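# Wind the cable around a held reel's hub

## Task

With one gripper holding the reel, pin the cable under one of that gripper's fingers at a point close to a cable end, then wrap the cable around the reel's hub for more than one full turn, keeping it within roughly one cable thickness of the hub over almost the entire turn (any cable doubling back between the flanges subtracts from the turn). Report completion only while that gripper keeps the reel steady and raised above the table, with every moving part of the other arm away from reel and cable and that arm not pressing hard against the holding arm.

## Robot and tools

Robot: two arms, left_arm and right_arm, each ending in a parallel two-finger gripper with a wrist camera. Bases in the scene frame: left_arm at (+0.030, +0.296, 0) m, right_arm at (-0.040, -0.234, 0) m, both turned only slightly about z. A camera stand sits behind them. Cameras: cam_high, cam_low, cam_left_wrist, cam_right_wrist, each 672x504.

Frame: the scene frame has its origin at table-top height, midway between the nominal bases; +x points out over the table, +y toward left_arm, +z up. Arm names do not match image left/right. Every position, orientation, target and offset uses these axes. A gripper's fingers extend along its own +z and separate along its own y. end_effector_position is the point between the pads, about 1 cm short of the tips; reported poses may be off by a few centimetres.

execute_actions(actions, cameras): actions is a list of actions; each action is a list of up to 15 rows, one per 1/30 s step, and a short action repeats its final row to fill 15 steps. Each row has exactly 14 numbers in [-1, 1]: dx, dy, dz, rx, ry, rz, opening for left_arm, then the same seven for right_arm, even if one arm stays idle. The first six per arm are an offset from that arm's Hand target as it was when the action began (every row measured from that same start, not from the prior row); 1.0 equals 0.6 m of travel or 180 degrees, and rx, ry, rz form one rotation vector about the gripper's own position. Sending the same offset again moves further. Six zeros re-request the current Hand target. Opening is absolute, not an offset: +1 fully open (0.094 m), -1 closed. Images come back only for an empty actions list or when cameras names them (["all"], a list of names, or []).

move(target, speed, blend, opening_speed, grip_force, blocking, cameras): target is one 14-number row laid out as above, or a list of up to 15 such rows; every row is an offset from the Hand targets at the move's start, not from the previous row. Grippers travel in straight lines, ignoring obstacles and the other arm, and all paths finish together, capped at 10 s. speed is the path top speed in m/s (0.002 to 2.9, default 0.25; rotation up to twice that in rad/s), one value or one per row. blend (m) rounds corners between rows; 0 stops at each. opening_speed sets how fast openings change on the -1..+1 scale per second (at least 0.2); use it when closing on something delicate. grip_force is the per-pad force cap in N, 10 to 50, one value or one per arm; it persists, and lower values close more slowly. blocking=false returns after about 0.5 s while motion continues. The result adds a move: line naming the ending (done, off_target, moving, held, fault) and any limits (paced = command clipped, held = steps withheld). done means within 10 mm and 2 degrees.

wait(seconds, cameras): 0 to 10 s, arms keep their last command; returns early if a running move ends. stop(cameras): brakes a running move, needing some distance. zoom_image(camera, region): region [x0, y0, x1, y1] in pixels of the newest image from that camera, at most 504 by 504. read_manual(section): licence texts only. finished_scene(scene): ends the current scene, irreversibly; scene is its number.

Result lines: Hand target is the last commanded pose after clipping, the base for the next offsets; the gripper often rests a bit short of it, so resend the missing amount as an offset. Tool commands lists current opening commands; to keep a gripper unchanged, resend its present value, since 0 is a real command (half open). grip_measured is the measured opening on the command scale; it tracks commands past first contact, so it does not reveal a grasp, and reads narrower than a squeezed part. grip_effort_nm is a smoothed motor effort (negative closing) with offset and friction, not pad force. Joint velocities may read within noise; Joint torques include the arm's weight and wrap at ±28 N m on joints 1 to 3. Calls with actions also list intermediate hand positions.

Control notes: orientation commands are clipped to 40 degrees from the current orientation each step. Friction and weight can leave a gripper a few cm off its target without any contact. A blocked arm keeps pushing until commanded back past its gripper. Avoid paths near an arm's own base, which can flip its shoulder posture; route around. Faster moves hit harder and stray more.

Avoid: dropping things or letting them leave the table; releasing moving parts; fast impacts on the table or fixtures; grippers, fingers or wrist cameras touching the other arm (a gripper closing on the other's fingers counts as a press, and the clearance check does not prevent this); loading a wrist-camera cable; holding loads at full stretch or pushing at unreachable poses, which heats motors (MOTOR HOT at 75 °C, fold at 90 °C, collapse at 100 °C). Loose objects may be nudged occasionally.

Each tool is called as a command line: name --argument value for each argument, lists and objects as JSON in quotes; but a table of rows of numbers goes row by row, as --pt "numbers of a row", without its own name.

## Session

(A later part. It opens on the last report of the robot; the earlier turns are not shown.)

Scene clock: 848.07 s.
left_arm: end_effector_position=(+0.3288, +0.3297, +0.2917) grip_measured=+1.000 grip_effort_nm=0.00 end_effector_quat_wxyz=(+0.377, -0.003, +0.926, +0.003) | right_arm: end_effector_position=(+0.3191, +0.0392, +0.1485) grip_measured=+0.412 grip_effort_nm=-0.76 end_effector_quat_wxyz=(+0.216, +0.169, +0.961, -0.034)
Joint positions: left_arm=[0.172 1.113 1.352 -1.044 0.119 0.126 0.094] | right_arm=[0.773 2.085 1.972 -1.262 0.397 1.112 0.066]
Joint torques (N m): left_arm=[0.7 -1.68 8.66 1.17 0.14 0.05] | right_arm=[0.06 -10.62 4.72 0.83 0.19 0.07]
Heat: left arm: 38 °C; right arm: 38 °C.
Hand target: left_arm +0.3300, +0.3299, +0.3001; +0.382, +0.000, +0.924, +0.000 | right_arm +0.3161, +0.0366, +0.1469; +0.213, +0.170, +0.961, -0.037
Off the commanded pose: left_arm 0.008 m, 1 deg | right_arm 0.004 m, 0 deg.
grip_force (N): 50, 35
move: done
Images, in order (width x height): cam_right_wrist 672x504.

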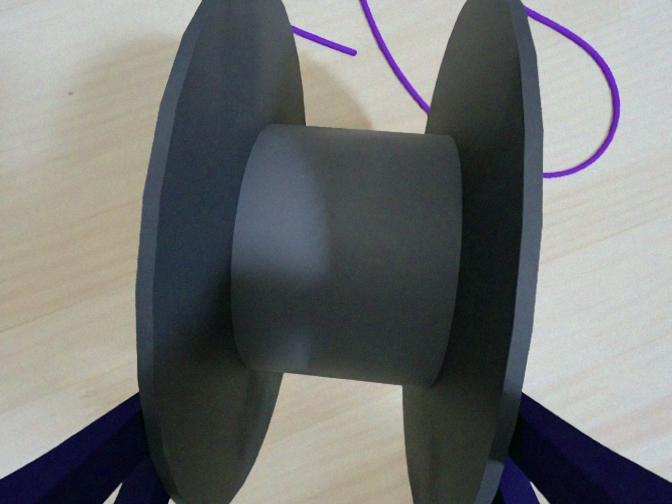

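move --pt "0 0 0 0 0 0 1 0 0 0.0583 0 0 0 0.15" --pt "0 0 0 0 0 0 1 -0.0368 -0.1193 0.0552 0.0307 0.0893 0.0111 0.15" --blend '[0.01,0]' --speed '[0.08,0.12]' --cameras '["cam_low","cam_right_wrist","cam_high"]'

Scene clock: 884.57 s.
left_arm: end_effector_position=(+0.3288, +0.3297, +0.2917) grip_measured=+1.000 grip_effort_nm=-0.01 end_effector_quat_wxyz=(+0.377, -0.003, +0.926, +0.003) | right_arm: end_effector_position=(+0.3052, -0.0258, +0.1705) grip_measured=+0.386 grip_effort_nm=-0.76 end_effector_quat_wxyz=(+0.073, +0.159, +0.984, -0.004)
Joint positions: left_arm=[0.172 1.113 1.352 -1.044 0.119 0.126 0.094] | right_arm=[0.557 2.012 2.018 -1.474 0.105 0.903 0.065]
Joint torques (N m): left_arm=[0.69 -1.69 8.66 1.17 0.14 0.04] | right_arm=[-0.16 -12.12 4.92 0.24 0.09 -0.05]
Heat: left arm: 39 °C; right arm: 39 °C.
Hand target: left_arm +0.3300, +0.3299, +0.3001; +0.382, +0.000, +0.924, +0.000 | right_arm +0.2939, -0.0350, +0.1799; +0.069, +0.156, +0.985, -0.011
Off the commanded pose: left_arm 0.008 m, 1 deg | right_arm 0.017 m, 1 deg.
grip_force (N): 50, 35
move: off_target (right_arm)
Images, in order (width x height): cam_high 672x504, cam_low 672x504, cam_right_wrist 672x504.

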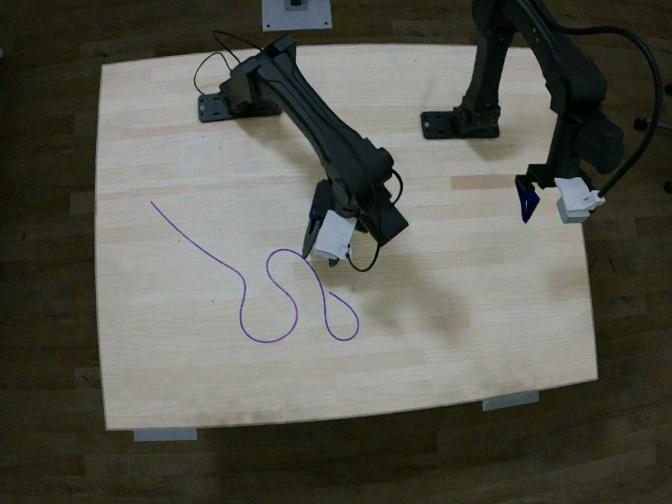

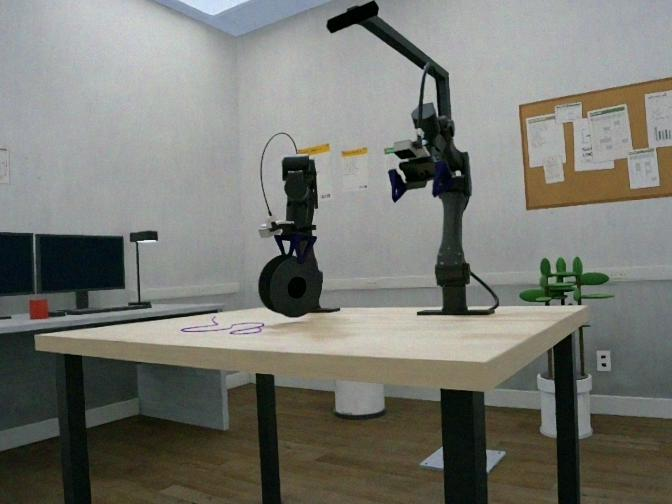

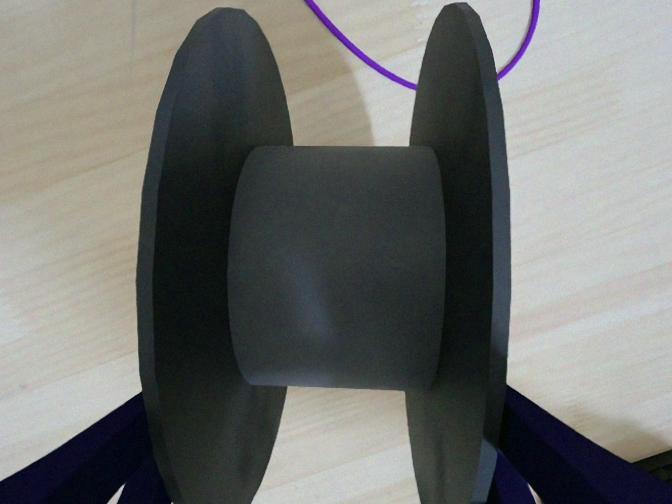

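zoom_image --camera "cam_low" --region '[230, 200, 400, 340]'

Scaled by 2.965.

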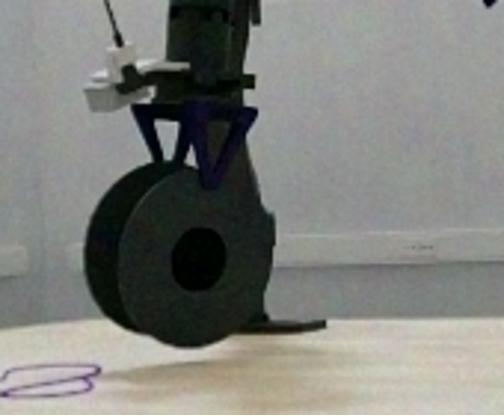

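zoom_image --camera "cam_low" --region '[250, 225, 330, 325]'

Scaled by 5.040.

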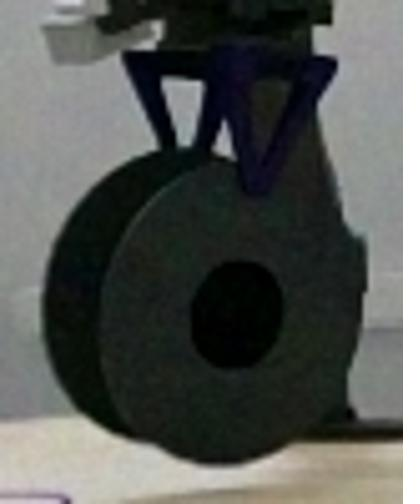

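move --target '[0,0,0,0,0,0,1, 0,0,-0.025,0,0,0,0.15]' --speed 0.05 --cameras '[]'

move --target '[0,0,0,0,0,0,1, 0,0,-0.008,0,0,0,0.15]' --speed 0.05 --cameras '["cam_low"]'

Scene clock: 945.60 s.
left_arm: end_effector_position=(+0.3288, +0.3297, +0.2917) grip_measured=+1.000 grip_effort_nm=0.00 end_effector_quat_wxyz=(+0.377, -0.003, +0.926, +0.003) | right_arm: end_effector_position=(+0.2981, -0.0303, +0.1561) grip_measured=+0.386 grip_effort_nm=-0.76 end_effector_quat_wxyz=(+0.062, +0.158, +0.985, -0.013)
Joint positions: left_arm=[0.172 1.113 1.352 -1.044 0.119 0.126 0.094] | right_arm=[0.557 1.992 1.933 -1.438 0.104 0.902 0.065]
Joint torques (N m): left_arm=[0.69 -1.69 8.68 1.17 0.14 0.05] | right_arm=[-0.18 -11.77 4.83 0.54 0.11 -0.04]
Heat: left arm: 39 °C; right arm: 41 °C.
Hand target: left_arm +0.3300, +0.3299, +0.3001; +0.382, +0.000, +0.924, +0.000 | right_arm +0.2940, -0.0350, +0.1650; +0.069, +0.156, +0.985, -0.011
Off the commanded pose: left_arm 0.008 m, 1 deg | right_arm 0.011 m, 1 deg.
grip_force (N): 50, 35
move: off_target (right_arm)
No camera images: "cameras" was empty.

Scene clock: 946.30 s.
left_arm: end_effector_position=(+0.3288, +0.3297, +0.2917) grip_measured=+1.000 grip_effort_nm=0.00 end_effector_quat_wxyz=(+0.377, -0.003, +0.926, +0.003) | right_arm: end_effector_position=(+0.2977, -0.0305, +0.1555) grip_measured=+0.386 grip_effort_nm=-0.76 end_effector_quat_wxyz=(+0.065, +0.159, +0.985, -0.010)
Joint positions: left_arm=[0.172 1.113 1.352 -1.044 0.119 0.126 0.094] | right_arm=[0.557 1.981 1.914 -1.421 0.104 0.902 0.065]
Joint torques (N m): left_arm=[0.69 -1.68 8.68 1.17 0.14 0.05] | right_arm=[-0.18 -11.04 4.51 0.61 0.12 -0.05]
Heat: left arm: 39 °C; right arm: 41 °C.
Hand target: left_arm +0.3300, +0.3299, +0.3001; +0.382, +0.000, +0.924, +0.000 | right_arm +0.2940, -0.0350, +0.1601; +0.069, +0.156, +0.985, -0.011
Off the commanded pose: left_arm 0.008 m, 1 deg | right_arm 0.008 m, 0 deg.
grip_force (N): 50, 35
move: done
Images, in order (width x height): cam_low 672x504.

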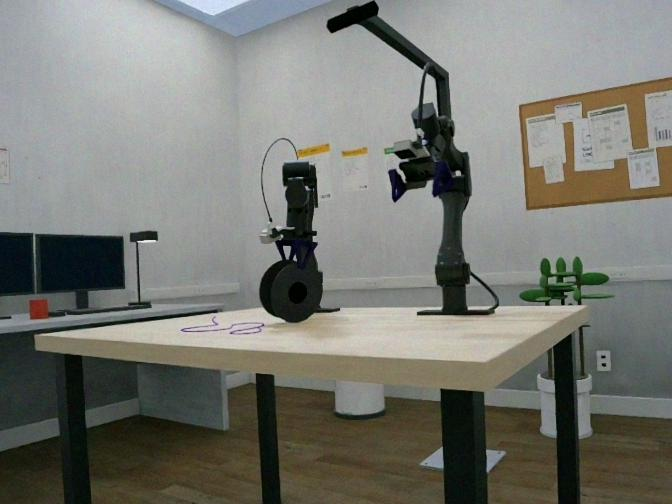

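zoom_image --camera "cam_low" --region '[250, 230, 330, 330]'

Scaled by 5.040.

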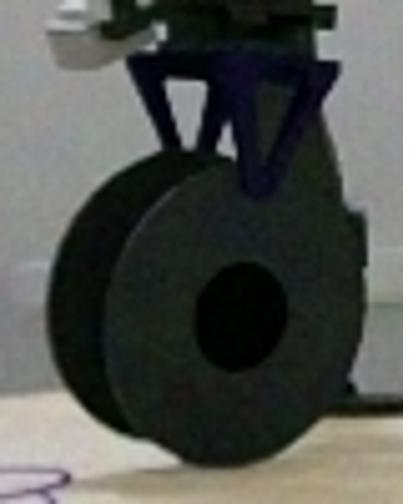

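move --target '[0,0,0,0,0,0,1, 0,0,0,0.014,-0.0045,0,0.15]' --speed 0.05 --cameras '["cam_low","cam_right_wrist"]'

zoom_image --camera "cam_low" --region '[250, 230, 330, 330]'

Scene clock: 957.97 s.
left_arm: end_effector_position=(+0.3288, +0.3297, +0.2917) grip_measured=+1.000 grip_effort_nm=-0.01 end_effector_quat_wxyz=(+0.377, -0.003, +0.926, +0.003) | right_arm: end_effector_position=(+0.2960, -0.0336, +0.1560) grip_measured=+0.386 grip_effort_nm=-0.76 end_effector_quat_wxyz=(+0.070, +0.159, +0.985, +0.003)
Joint positions: left_arm=[0.172 1.113 1.352 -1.044 0.119 0.126 0.094] | right_arm=[0.547 1.94 1.857 -1.381 0.089 0.892 0.065]
Joint torques (N m): left_arm=[0.69 -1.68 8.66 1.17 0.14 0.05] | right_arm=[-0.47 -10.67 4.59 0.78 -0.03 -0.06]
Heat: left arm: 39 °C; right arm: 40 °C.
Hand target: left_arm +0.3300, +0.3299, +0.3001; +0.382, +0.000, +0.924, +0.000 | right_arm +0.2940, -0.0350, +0.1602; +0.072, +0.158, +0.985, +0.012
Off the commanded pose: left_arm 0.008 m, 1 deg | right_arm 0.005 m, 1 deg.
grip_force (N): 50, 35
move: done
Images, in order (width x height): cam_low 672x504, cam_right_wrist 672x504.

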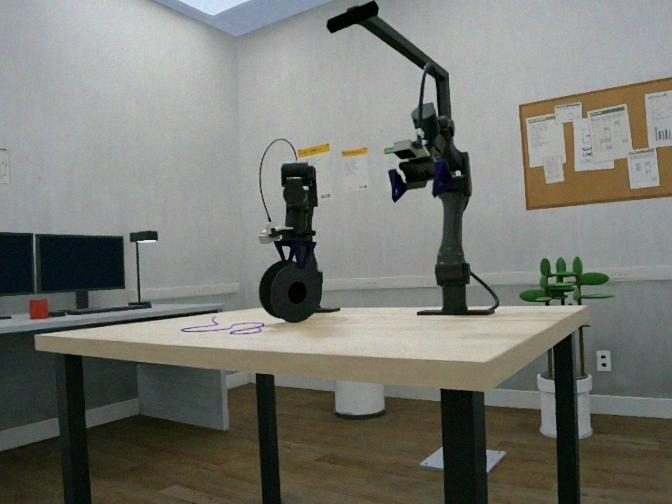

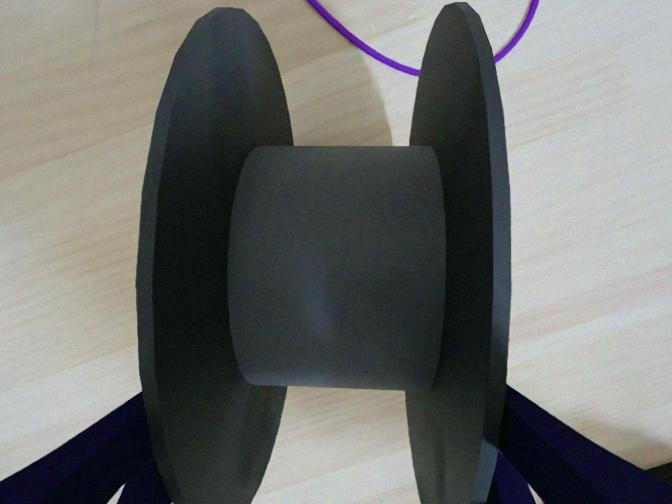

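Scaled by 5.040.

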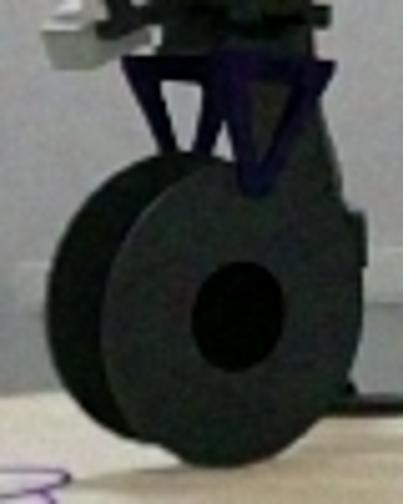

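move --target '[0,0,0,0,0,0,1, 0,0,-0.006,0.006,-0.002,0,0.15]' --speed 0.05 --cameras '["cam_low"]'

zoom_image --camera "cam_low" --region '[250, 230, 330, 330]'

Scene clock: 961.97 s.
left_arm: end_effector_position=(+0.3288, +0.3297, +0.2917) grip_measured=+1.000 grip_effort_nm=-0.01 end_effector_quat_wxyz=(+0.377, -0.003, +0.926, +0.003) | right_arm: end_effector_position=(+0.2945, -0.0351, +0.1559) grip_measured=+0.386 grip_effort_nm=-0.76 end_effector_quat_wxyz=(+0.073, +0.159, +0.984, +0.011)
Joint positions: left_arm=[0.172 1.113 1.352 -1.044 0.119 0.126 0.094] | right_arm=[0.541 1.914 1.82 -1.353 0.081 0.887 0.065]
Joint torques (N m): left_arm=[0.72 -1.69 8.66 1.17 0.14 0.04] | right_arm=[-0.55 -9.87 4.4 0.94 -0.09 -0.05]
Heat: left arm: 39 °C; right arm: 40 °C.
Hand target: left_arm +0.3300, +0.3299, +0.3001; +0.382, +0.000, +0.924, +0.000 | right_arm +0.2940, -0.0349, +0.1566; +0.074, +0.158, +0.984, +0.022
Off the commanded pose: left_arm 0.008 m, 1 deg | right_arm 0.001 m, 1 deg.
grip_force (N): 50, 35
move: done
Images, in order (width x height): cam_low 672x504.

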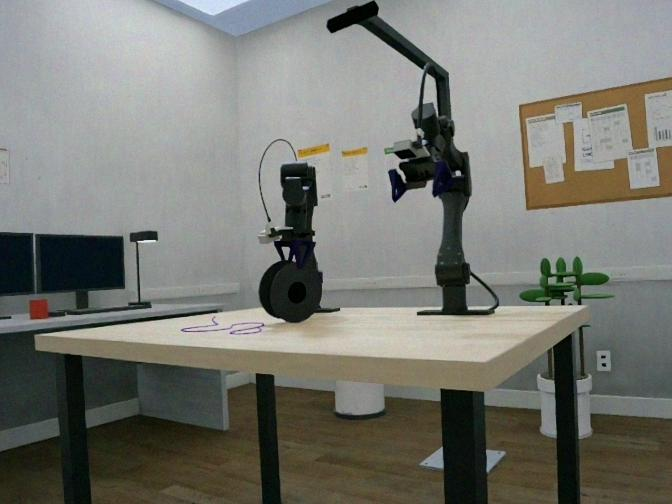

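Scaled by 5.040.

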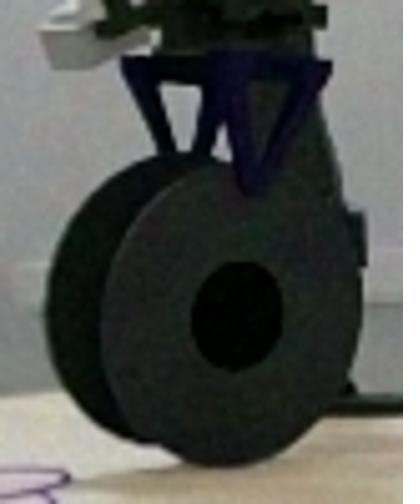

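move --target '[0,0,0,0,0,0,1, 0,0,0.001,0,0,0,0.55]' --speed 0.05 --opening_speed 0.2 --cameras '["cam_low","cam_right_wrist"]'

Scene clock: 968.27 s.
left_arm: end_effector_position=(+0.3288, +0.3297, +0.2917) grip_measured=+1.000 grip_effort_nm=0.00 end_effector_quat_wxyz=(+0.377, -0.003, +0.926, +0.003) | right_arm: end_effector_position=(+0.2969, -0.0316, +0.1563) grip_measured=+0.547 grip_effort_nm=0.13 end_effector_quat_wxyz=(+0.076, +0.159, +0.984, +0.020)
Joint positions: left_arm=[0.172 1.113 1.352 -1.044 0.119 0.126 0.094] | right_arm=[0.541 1.914 1.82 -1.337 0.072 0.887 0.073]
Joint torques (N m): left_arm=[0.7 -1.69 8.68 1.17 0.14 0.05] | right_arm=[-0.53 -9.88 4.57 0.78 -0.02 -0.04]
Heat: left arm: 39 °C; right arm: 39 °C.
Hand target: left_arm +0.3300, +0.3299, +0.3001; +0.382, +0.000, +0.924, +0.000 | right_arm +0.2940, -0.0349, +0.1572; +0.074, +0.158, +0.984, +0.022
Off the commanded pose: left_arm 0.008 m, 1 deg | right_arm 0.004 m, 0 deg.
grip_force (N): 50, 35
move: done
Images, in order (width x height): cam_low 672x504, cam_right_wrist 672x504.

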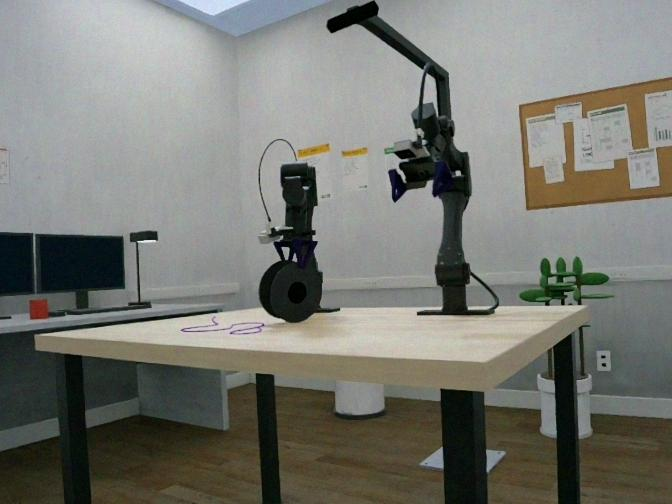

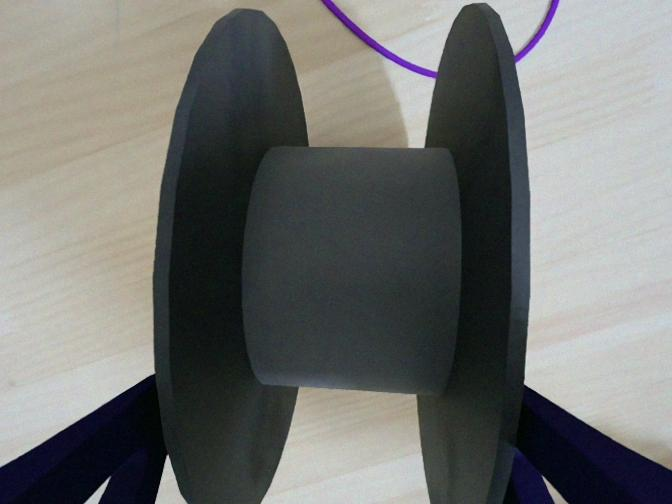

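move --target '[0,0,0,0,0,0,1, 0,0,0,0,0,0,1]' --speed 0.05 --opening_speed 0.2 --cameras '["cam_low","cam_right_wrist"]'

Scene clock: 986.40 s.
left_arm: end_effector_position=(+0.3288, +0.3297, +0.2917) grip_measured=+1.000 grip_effort_nm=-0.01 end_effector_quat_wxyz=(+0.377, -0.003, +0.926, +0.003) | right_arm: end_effector_position=(+0.2971, -0.0311, +0.1563) grip_measured=+0.997 grip_effort_nm=0.13 end_effector_quat_wxyz=(+0.076, +0.159, +0.984, +0.021)
Joint positions: left_arm=[0.172 1.113 1.352 -1.044 0.119 0.126 0.094] | right_arm=[0.541 1.914 1.82 -1.335 0.07 0.887 0.094]
Joint torques (N m): left_arm=[0.69 -1.68 8.68 1.17 0.14 0.05] | right_arm=[-0.59 -9.87 4.63 0.75 0 -0.06]
Heat: left arm: 39 °C; right arm: 37 °C.
Hand target: left_arm +0.3300, +0.3299, +0.3001; +0.382, +0.000, +0.924, +0.000 | right_arm +0.2940, -0.0349, +0.1572; +0.074, +0.158, +0.984, +0.022
Off the commanded pose: left_arm 0.008 m, 1 deg | right_arm 0.005 m, 0 deg.
grip_force (N): 50, 35
move: done
Images, in order (width x height): cam_low 672x504, cam_right_wrist 672x504.

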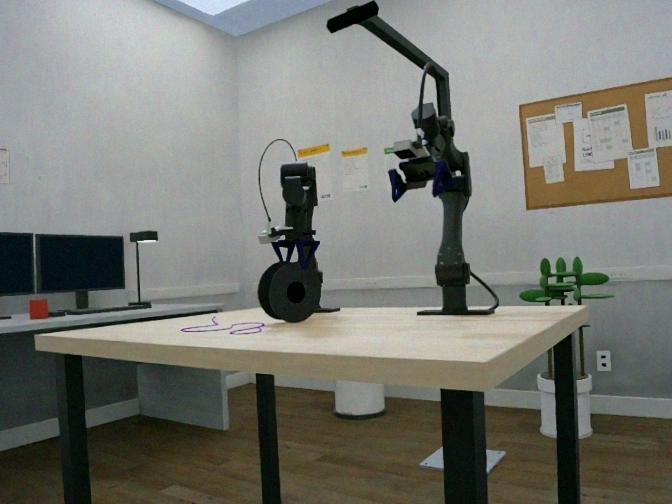

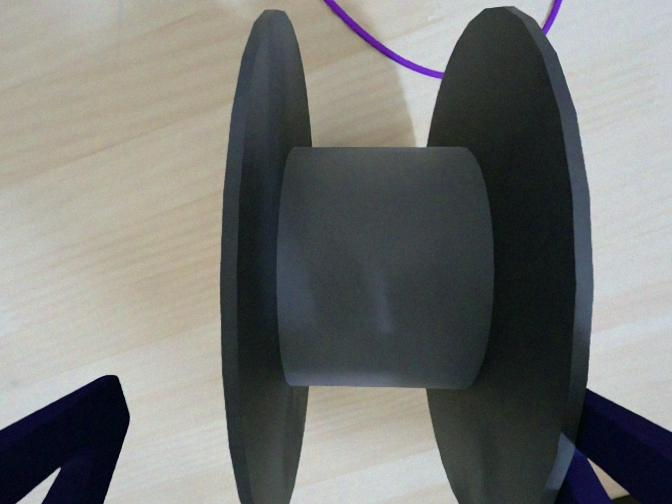

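zoom_image --camera "cam_low" --region '[240, 230, 340, 330]'

Scaled by 5.040.

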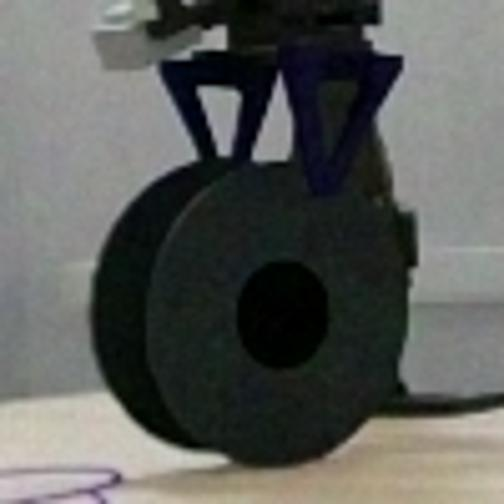

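move --target '[0,0,0,0,0,0,1, -0.005,-0.016,0.005,0,0,0,1]' --speed 0.05 --cameras '["cam_low","cam_right_wrist"]'

Scene clock: 1030.07 s.
left_arm: end_effector_position=(+0.3288, +0.3297, +0.2917) grip_measured=+1.000 grip_effort_nm=0.00 end_effector_quat_wxyz=(+0.377, -0.003, +0.926, +0.003) | right_arm: end_effector_position=(+0.2947, -0.0408, +0.1562) grip_measured=+0.997 grip_effort_nm=0.13 end_effector_quat_wxyz=(+0.073, +0.160, +0.984, +0.018)
Joint positions: left_arm=[0.172 1.113 1.352 -1.044 0.119 0.126 0.094] | right_arm=[0.523 1.891 1.79 -1.335 0.068 0.87 0.094]
Joint torques (N m): left_arm=[0.7 -1.68 8.66 1.17 0.15 0.04] | right_arm=[-0.49 -10.33 4.7 0.74 -0.01 -0.04]
Heat: left arm: 39 °C; right arm: 36 °C.
Hand target: left_arm +0.3300, +0.3299, +0.3001; +0.382, +0.000, +0.924, +0.000 | right_arm +0.2909, -0.0445, +0.1602; +0.074, +0.158, +0.984, +0.022
Off the commanded pose: left_arm 0.008 m, 1 deg | right_arm 0.007 m, 0 deg.
grip_force (N): 50, 35
move: done
Images, in order (width x height): cam_low 672x504, cam_right_wrist 672x504.

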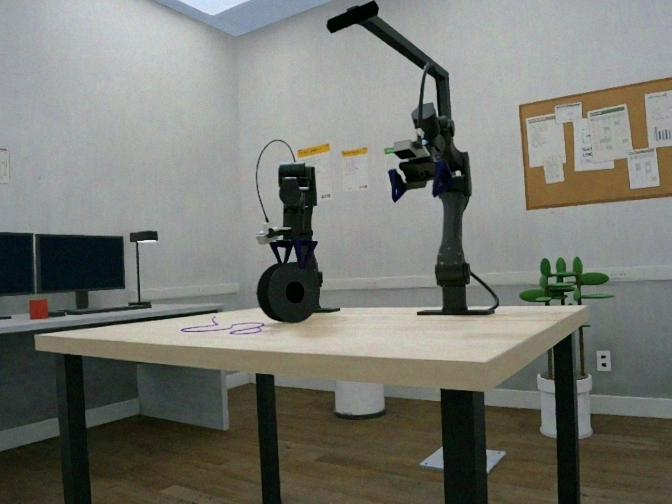

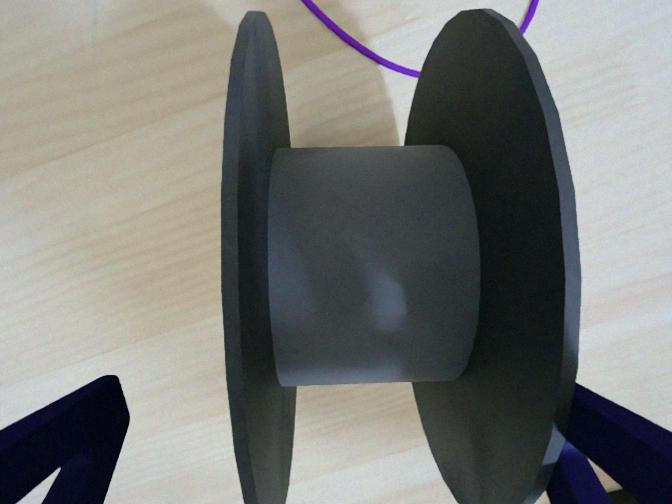

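zoom_image --camera "cam_low" --region '[240, 230, 340, 330]'

Scaled by 5.040.

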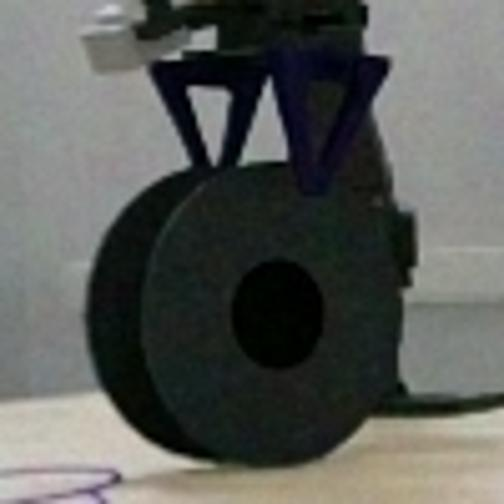

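move --target '[0,0,0,0,0,0,1, -0.005,-0.015,0.004,0,0,0,1]' --speed 0.05 --cameras '["cam_low","cam_right_wrist"]'

zoom_image --camera "cam_low" --region '[240, 230, 340, 330]'

Scene clock: 1061.77 s.
left_arm: end_effector_position=(+0.3288, +0.3297, +0.2917) grip_measured=+1.000 grip_effort_nm=0.00 end_effector_quat_wxyz=(+0.377, -0.003, +0.926, +0.003) | right_arm: end_effector_position=(+0.2922, -0.0486, +0.1596) grip_measured=+0.997 grip_effort_nm=0.13 end_effector_quat_wxyz=(+0.074, +0.159, +0.984, +0.021)
Joint positions: left_arm=[0.172 1.113 1.352 -1.044 0.119 0.126 0.094] | right_arm=[0.507 1.861 1.764 -1.332 0.063 0.852 0.094]
Joint torques (N m): left_arm=[0.7 -1.69 8.68 1.17 0.14 0.04] | right_arm=[-0.65 -10.04 4.71 0.69 0.02 -0.04]
Heat: left arm: 39 °C; right arm: 36 °C.
Hand target: left_arm +0.3300, +0.3299, +0.3001; +0.382, +0.000, +0.924, +0.000 | right_arm +0.2880, -0.0536, +0.1626; +0.074, +0.158, +0.984, +0.022
Off the commanded pose: left_arm 0.008 m, 1 deg | right_arm 0.007 m, 0 deg.
grip_force (N): 50, 35
move: done
Images, in order (width x height): cam_low 672x504, cam_right_wrist 672x504.

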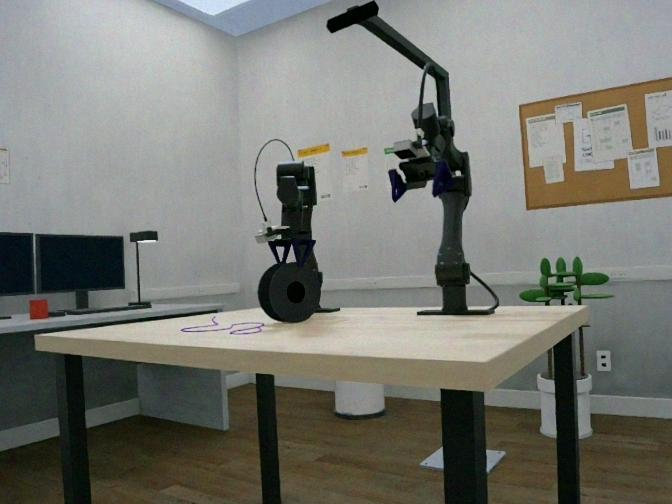

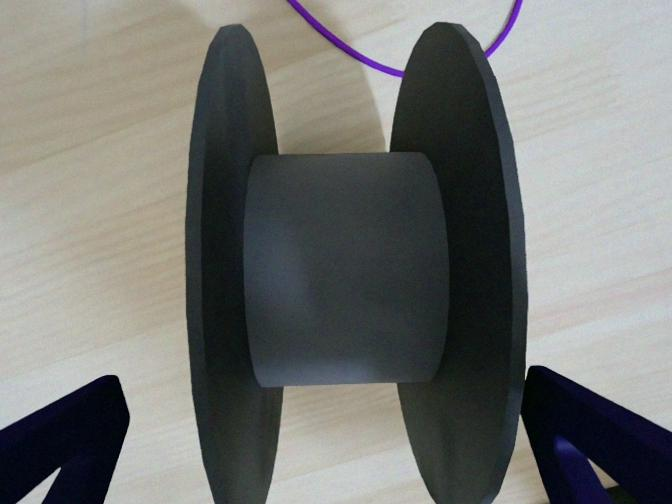

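Scaled by 5.040.

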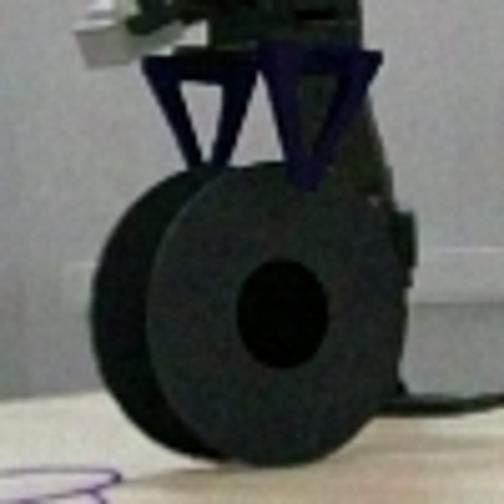

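move --pt "0 0 0 0 0 0 1 0 0 0.1333 -0.002 -0.03 0 1" --pt "0 0 0 0 0 0 1 -0.005 -0.044 0.229 -0.0075 -0.147 0.093 1" --pt "0 0 0 0 0 0 1 -0.163 -0.5107 0.1957 -0.0149 -0.2934 0.1863 1" --blend '[0.01,0.03,0]' --speed '[0.08,0.2,0.25]' --cameras '["all"]'

Scene clock: 1164.70 s.
left_arm: end_effector_position=(+0.3288, +0.3297, +0.2917) grip_measured=+1.000 grip_effort_nm=-0.01 end_effector_quat_wxyz=(+0.377, -0.003, +0.926, +0.003) | right_arm: end_effector_position=(+0.1893, -0.3630, +0.2703) grip_measured=+0.998 grip_effort_nm=0.13 end_effector_quat_wxyz=(+0.482, -0.148, +0.860, +0.079)
Joint positions: left_arm=[0.172 1.113 1.352 -1.044 0.119 0.126 0.094] | right_arm=[-1.167 1.274 1.285 -1.422 -1.013 -1.39 0.094]
Joint torques (N m): left_arm=[0.7 -1.68 8.65 1.17 0.14 0.05] | right_arm=[-0.13 -2.52 8.32 0.38 -0.63 -0.11]
Heat: left arm: 40 °C; right arm: 38 °C.
Hand target: left_arm +0.3300, +0.3299, +0.3001; +0.382, +0.000, +0.924, +0.000 | right_arm +0.1902, -0.3600, +0.2800; +0.492, -0.150, +0.853, +0.087
Off the commanded pose: left_arm 0.008 m, 1 deg | right_arm 0.010 m, 2 deg.
grip_force (N): 50, 35
move: done

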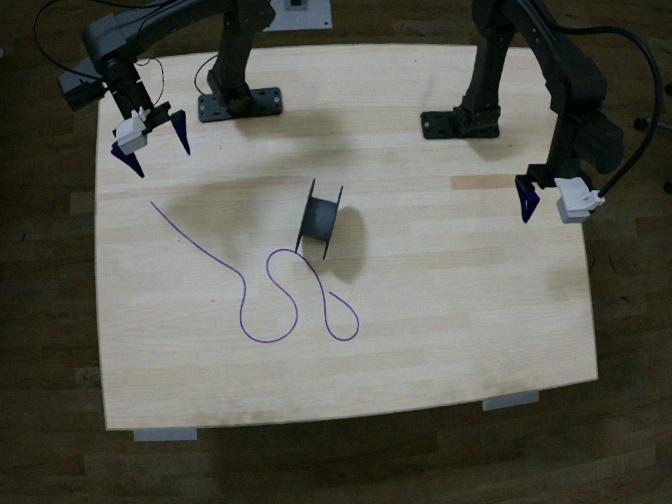

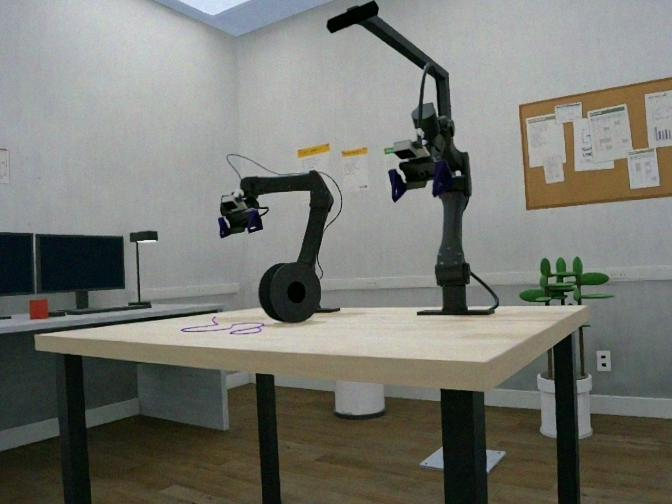

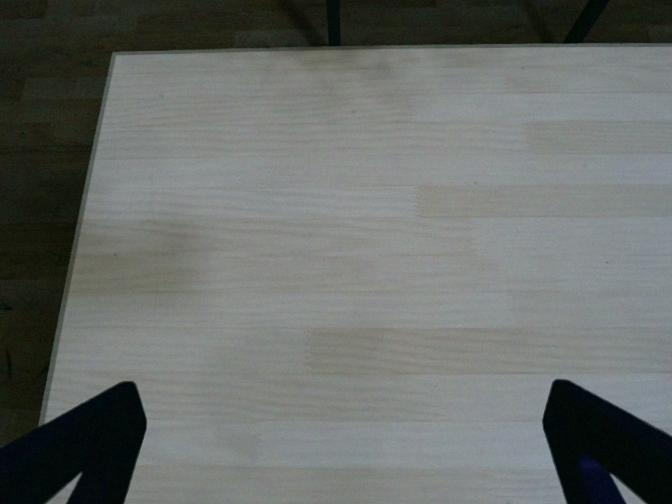

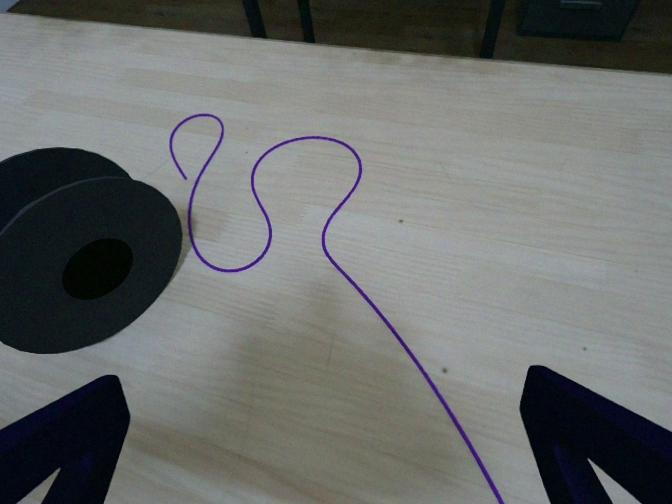

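move --pt "-0.0667 -0.4167 -0.05 0.0184 0.1156 -0.0685 1 0 0 0 0 0 0 1" --pt "-0.0892 -0.6173 -0.15 0.0262 0.1651 -0.0978 1 0 0 0 0 0 0 1" --blend '[0.04,0]' --speed 0.22 --cameras '["all"]'

Scene clock: 1196.60 s.
left_arm: end_effector_position=(+0.2755, -0.0382, +0.2100) grip_measured=+1.000 grip_effort_nm=0.00 end_effector_quat_wxyz=(+0.132, +0.159, +0.978, -0.021) | right_arm: end_effector_position=(+0.1892, -0.3628, +0.2703) grip_measured=+0.998 grip_effort_nm=0.13 end_effector_quat_wxyz=(+0.482, -0.149, +0.860, +0.080)
Joint positions: left_arm=[-1.022 1.992 2.13 -1.501 -0.17 -0.673 0.094] | right_arm=[-1.167 1.274 1.285 -1.423 -1.014 -1.392 0.094]
Joint torques (N m): left_arm=[-0.01 -8.51 7.9 0.43 -0.1 -0.14] | right_arm=[-0.21 -2.52 8.34 0.37 -0.64 -0.09]
Heat: left arm: 40 °C; right arm: 36 °C.
Hand target: left_arm +0.2766, -0.0404, +0.2099; +0.129, +0.155, +0.979, -0.020 | right_arm +0.1903, -0.3600, +0.2801; +0.492, -0.150, +0.853, +0.087
Off the commanded pose: left_arm 0.002 m, 1 deg | right_arm 0.010 m, 2 deg.
grip_force (N): 50, 35
move: done

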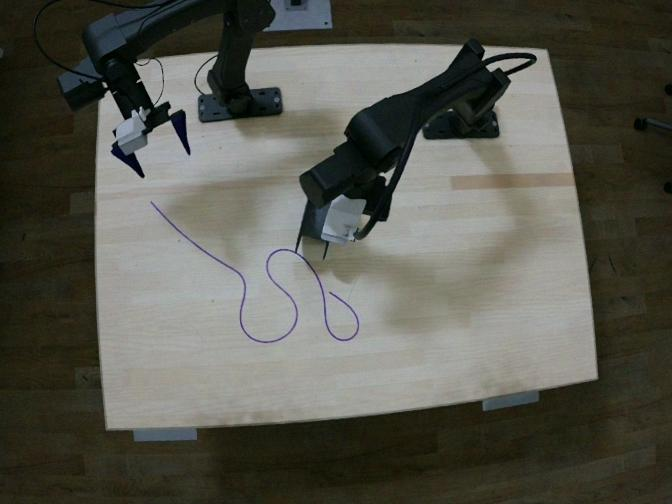

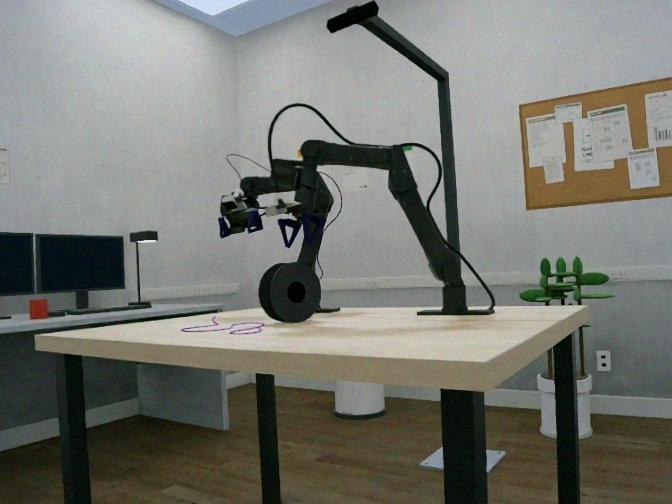

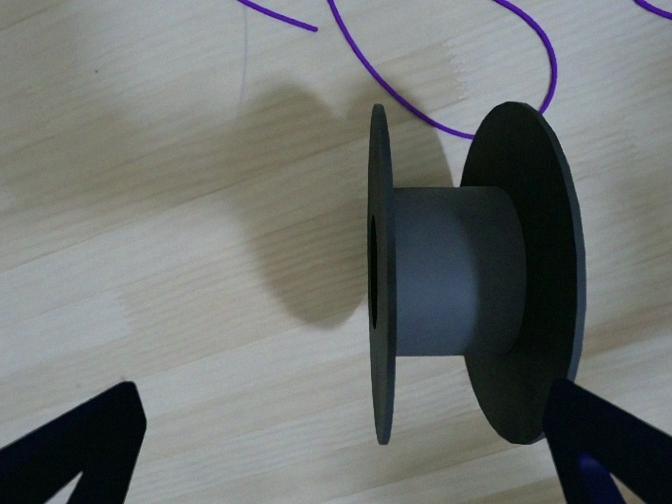

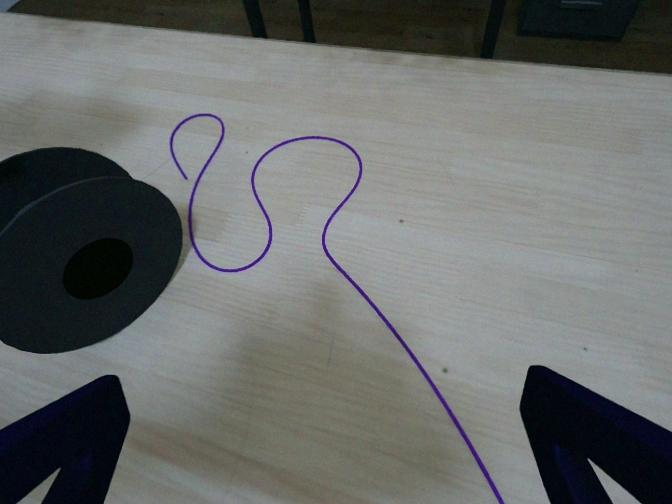

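move --target '[-0.0247,-0.0762,-0.0333,0,0,0,1,0,0,0,0,0,0,1]' --speed 0.12 --cameras '["cam_left_wrist","cam_low"]'

Scene clock: 1227.63 s.
left_arm: end_effector_position=(+0.2578, -0.0854, +0.1931) grip_measured=+1.000 grip_effort_nm=0.00 end_effector_quat_wxyz=(+0.127, +0.160, +0.978, -0.030) | right_arm: end_effector_position=(+0.1892, -0.3628, +0.2703) grip_measured=+0.998 grip_effort_nm=0.13 end_effector_quat_wxyz=(+0.482, -0.149, +0.860, +0.080)
Joint positions: left_arm=[-1.112 2.127 2.266 -1.51 -0.17 -0.761 0.094] | right_arm=[-1.167 1.274 1.285 -1.423 -1.014 -1.392 0.094]
Joint torques (N m): left_arm=[0.08 -9.11 7.9 0.36 -0.26 -0.08] | right_arm=[-0.2 -2.55 8.34 0.34 -0.63 -0.09]
Heat: left arm: 42 °C; right arm: 37 °C.
Hand target: left_arm +0.2617, -0.0862, +0.1900; +0.129, +0.155, +0.979, -0.020 | right_arm +0.1903, -0.3600, +0.2801; +0.492, -0.150, +0.853, +0.087
Off the commanded pose: left_arm 0.005 m, 1 deg | right_arm 0.010 m, 2 deg.
grip_force (N): 50, 35
move: done
Images, in order (width x height): cam_low 672x504, cam_left_wrist 672x504.

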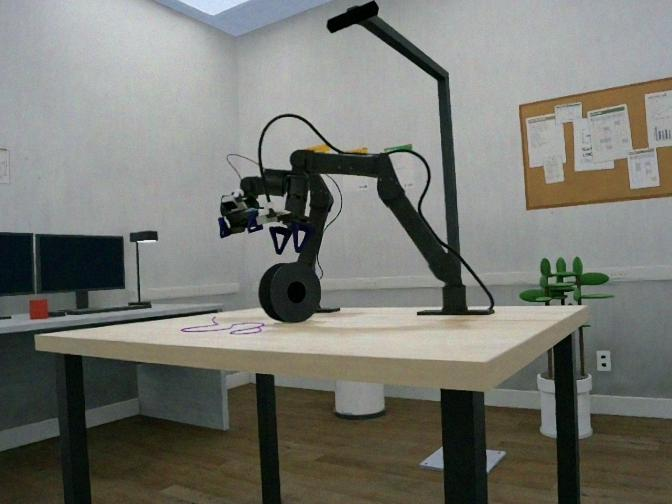

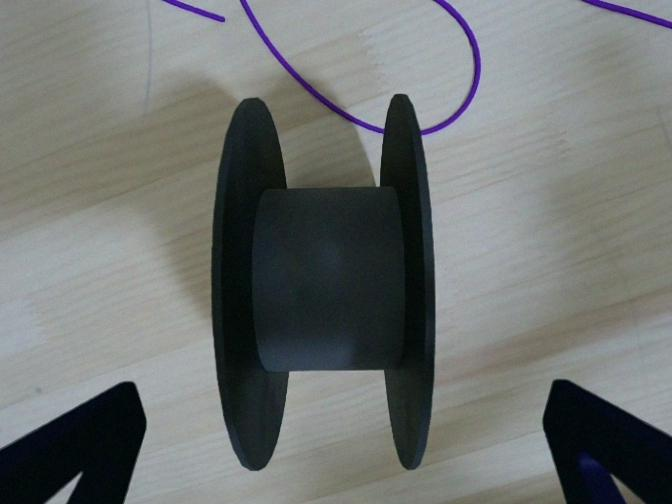

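move --target '[-0.0127,0.0147,-0.025,0,0,0,1,0,0,0,0,0,0,1]' --speed 0.12 --cameras '["cam_left_wrist"]'

Scene clock: 1246.63 s.
left_arm: end_effector_position=(+0.2537, -0.0774, +0.1564) grip_measured=+1.000 grip_effort_nm=-0.01 end_effector_quat_wxyz=(+0.106, +0.160, +0.981, -0.002) | right_arm: end_effector_position=(+0.1892, -0.3628, +0.2703) grip_measured=+0.998 grip_effort_nm=0.13 end_effector_quat_wxyz=(+0.482, -0.149, +0.860, +0.080)
Joint positions: left_arm=[-1.112 2.114 2.105 -1.432 -0.17 -0.769 0.094] | right_arm=[-1.167 1.274 1.285 -1.423 -1.014 -1.392 0.094]
Joint torques (N m): left_arm=[-0.54 -15.32 4.81 0.69 -0.26 -0.11] | right_arm=[-0.17 -2.54 8.4 0.37 -0.64 -0.08]
Heat: left arm: 40 °C; right arm: 37 °C.
Hand target: left_arm +0.2541, -0.0774, +0.1750; +0.129, +0.155, +0.979, -0.020 | right_arm +0.1903, -0.3600, +0.2801; +0.492, -0.150, +0.853, +0.087
Off the commanded pose: left_arm 0.019 m, 3 deg | right_arm 0.010 m, 2 deg.
grip_force (N): 50, 35
move: off_target (left_arm)
Images, in order (width x height): cam_left_wrist 672x504.

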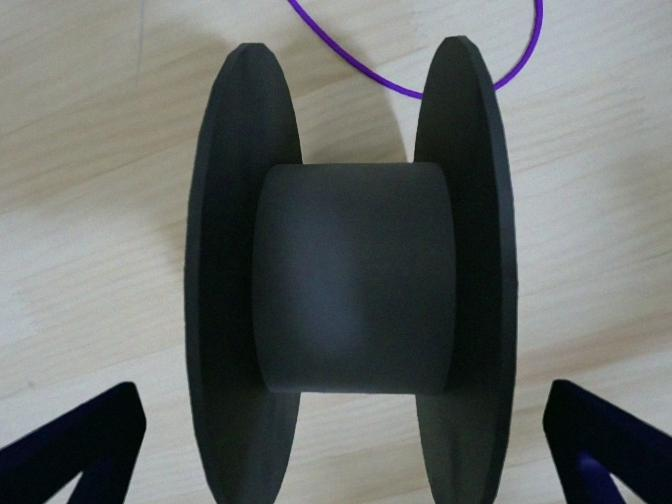

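move --target '[-0.004,-0.002,-0.0333,0,0,0,1,0,0,0,0,0,0,1]' --speed 0.06 --cameras '["cam_left_wrist"]'

Scene clock: 1251.13 s.
left_arm: end_effector_position=(+0.2511, -0.0784, +0.1363) grip_measured=+1.000 grip_effort_nm=0.00 end_effector_quat_wxyz=(+0.106, +0.160, +0.981, -0.002) | right_arm: end_effector_position=(+0.1892, -0.3628, +0.2703) grip_measured=+0.998 grip_effort_nm=0.13 end_effector_quat_wxyz=(+0.482, -0.149, +0.860, +0.080)
Joint positions: left_arm=[-1.118 2.095 1.994 -1.342 -0.17 -0.775 0.094] | right_arm=[-1.167 1.274 1.285 -1.423 -1.014 -1.392 0.094]
Joint torques (N m): left_arm=[-0.54 -15.57 4.68 0.58 -0.28 -0.11] | right_arm=[-0.2 -2.47 8.38 0.36 -0.63 -0.08]
Heat: left arm: 40 °C; right arm: 37 °C.
Hand target: left_arm +0.2518, -0.0785, +0.1550; +0.129, +0.155, +0.979, -0.020 | right_arm +0.1903, -0.3600, +0.2801; +0.492, -0.150, +0.853, +0.087
Off the commanded pose: left_arm 0.019 m, 3 deg | right_arm 0.010 m, 2 deg.
grip_force (N): 50, 35
move: off_target (left_arm)
Images, in order (width x height): cam_left_wrist 672x504.

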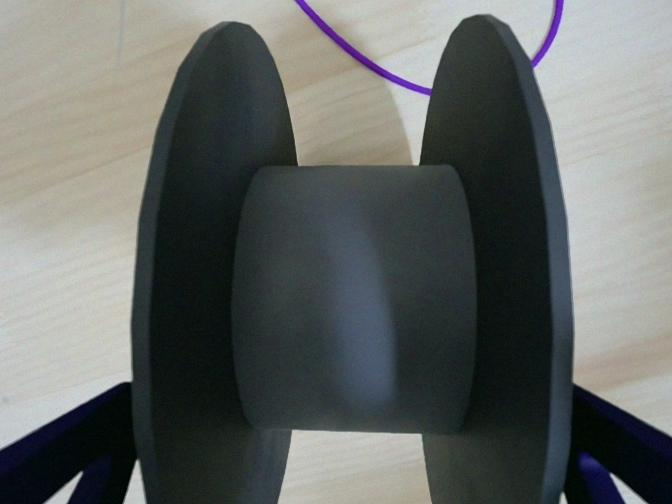

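move --target '[0,0,0,0,0,0,0.15,0,0,0,0,0,0,1]' --speed 0.06 --grip_force '[35,50]' --opening_speed 0.4 --cameras '["cam_left_wrist","cam_low"]'

zoom_image --camera "cam_low" --region '[240, 230, 340, 330]'

Scene clock: 1257.47 s.
left_arm: end_effector_position=(+0.2515, -0.0792, +0.1364) grip_measured=+0.357 grip_effort_nm=-0.76 end_effector_quat_wxyz=(+0.107, +0.159, +0.981, -0.004) | right_arm: end_effector_position=(+0.1892, -0.3628, +0.2703) grip_measured=+0.998 grip_effort_nm=0.13 end_effector_quat_wxyz=(+0.482, -0.149, +0.860, +0.080)
Joint positions: left_arm=[-1.118 2.095 1.994 -1.338 -0.17 -0.776 0.064] | right_arm=[-1.167 1.274 1.285 -1.423 -1.014 -1.392 0.094]
Joint torques (N m): left_arm=[-0.54 -15.43 4.77 0.55 -0.28 -0.1] | right_arm=[-0.17 -2.48 8.34 0.35 -0.64 -0.08]
Heat: left arm: 39 °C; right arm: 37 °C.
Hand target: left_arm +0.2517, -0.0785, +0.1550; +0.129, +0.155, +0.979, -0.020 | right_arm +0.1903, -0.3600, +0.2801; +0.492, -0.150, +0.853, +0.087
Off the commanded pose: left_arm 0.019 m, 3 deg | right_arm 0.010 m, 2 deg.
grip_force (N): 35, 50
move: off_target (left_arm)
Images, in order (width x height): cam_low 672x504, cam_left_wrist 672x504.

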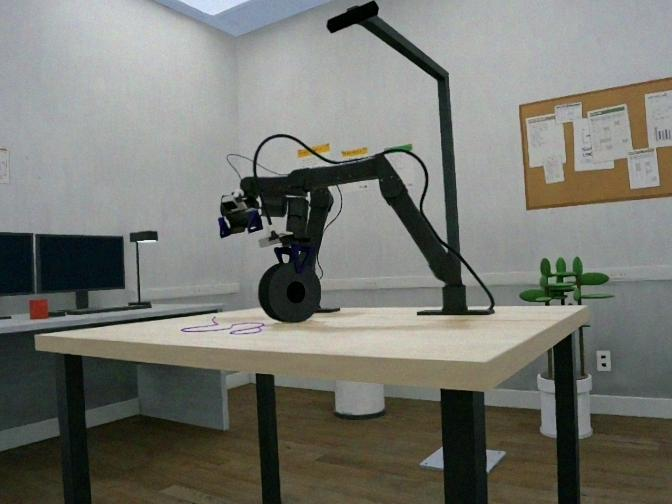

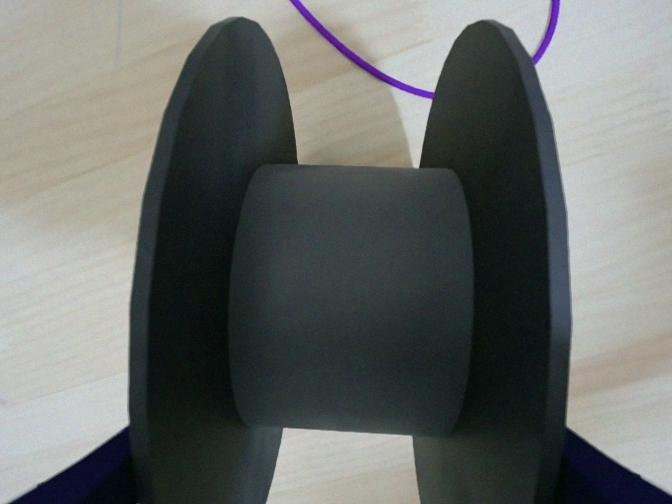

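Scaled by 5.040.

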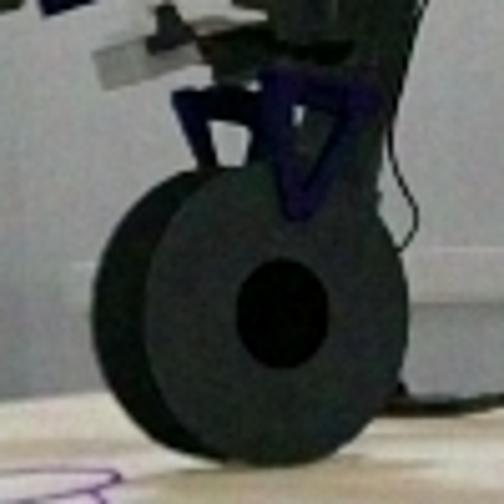

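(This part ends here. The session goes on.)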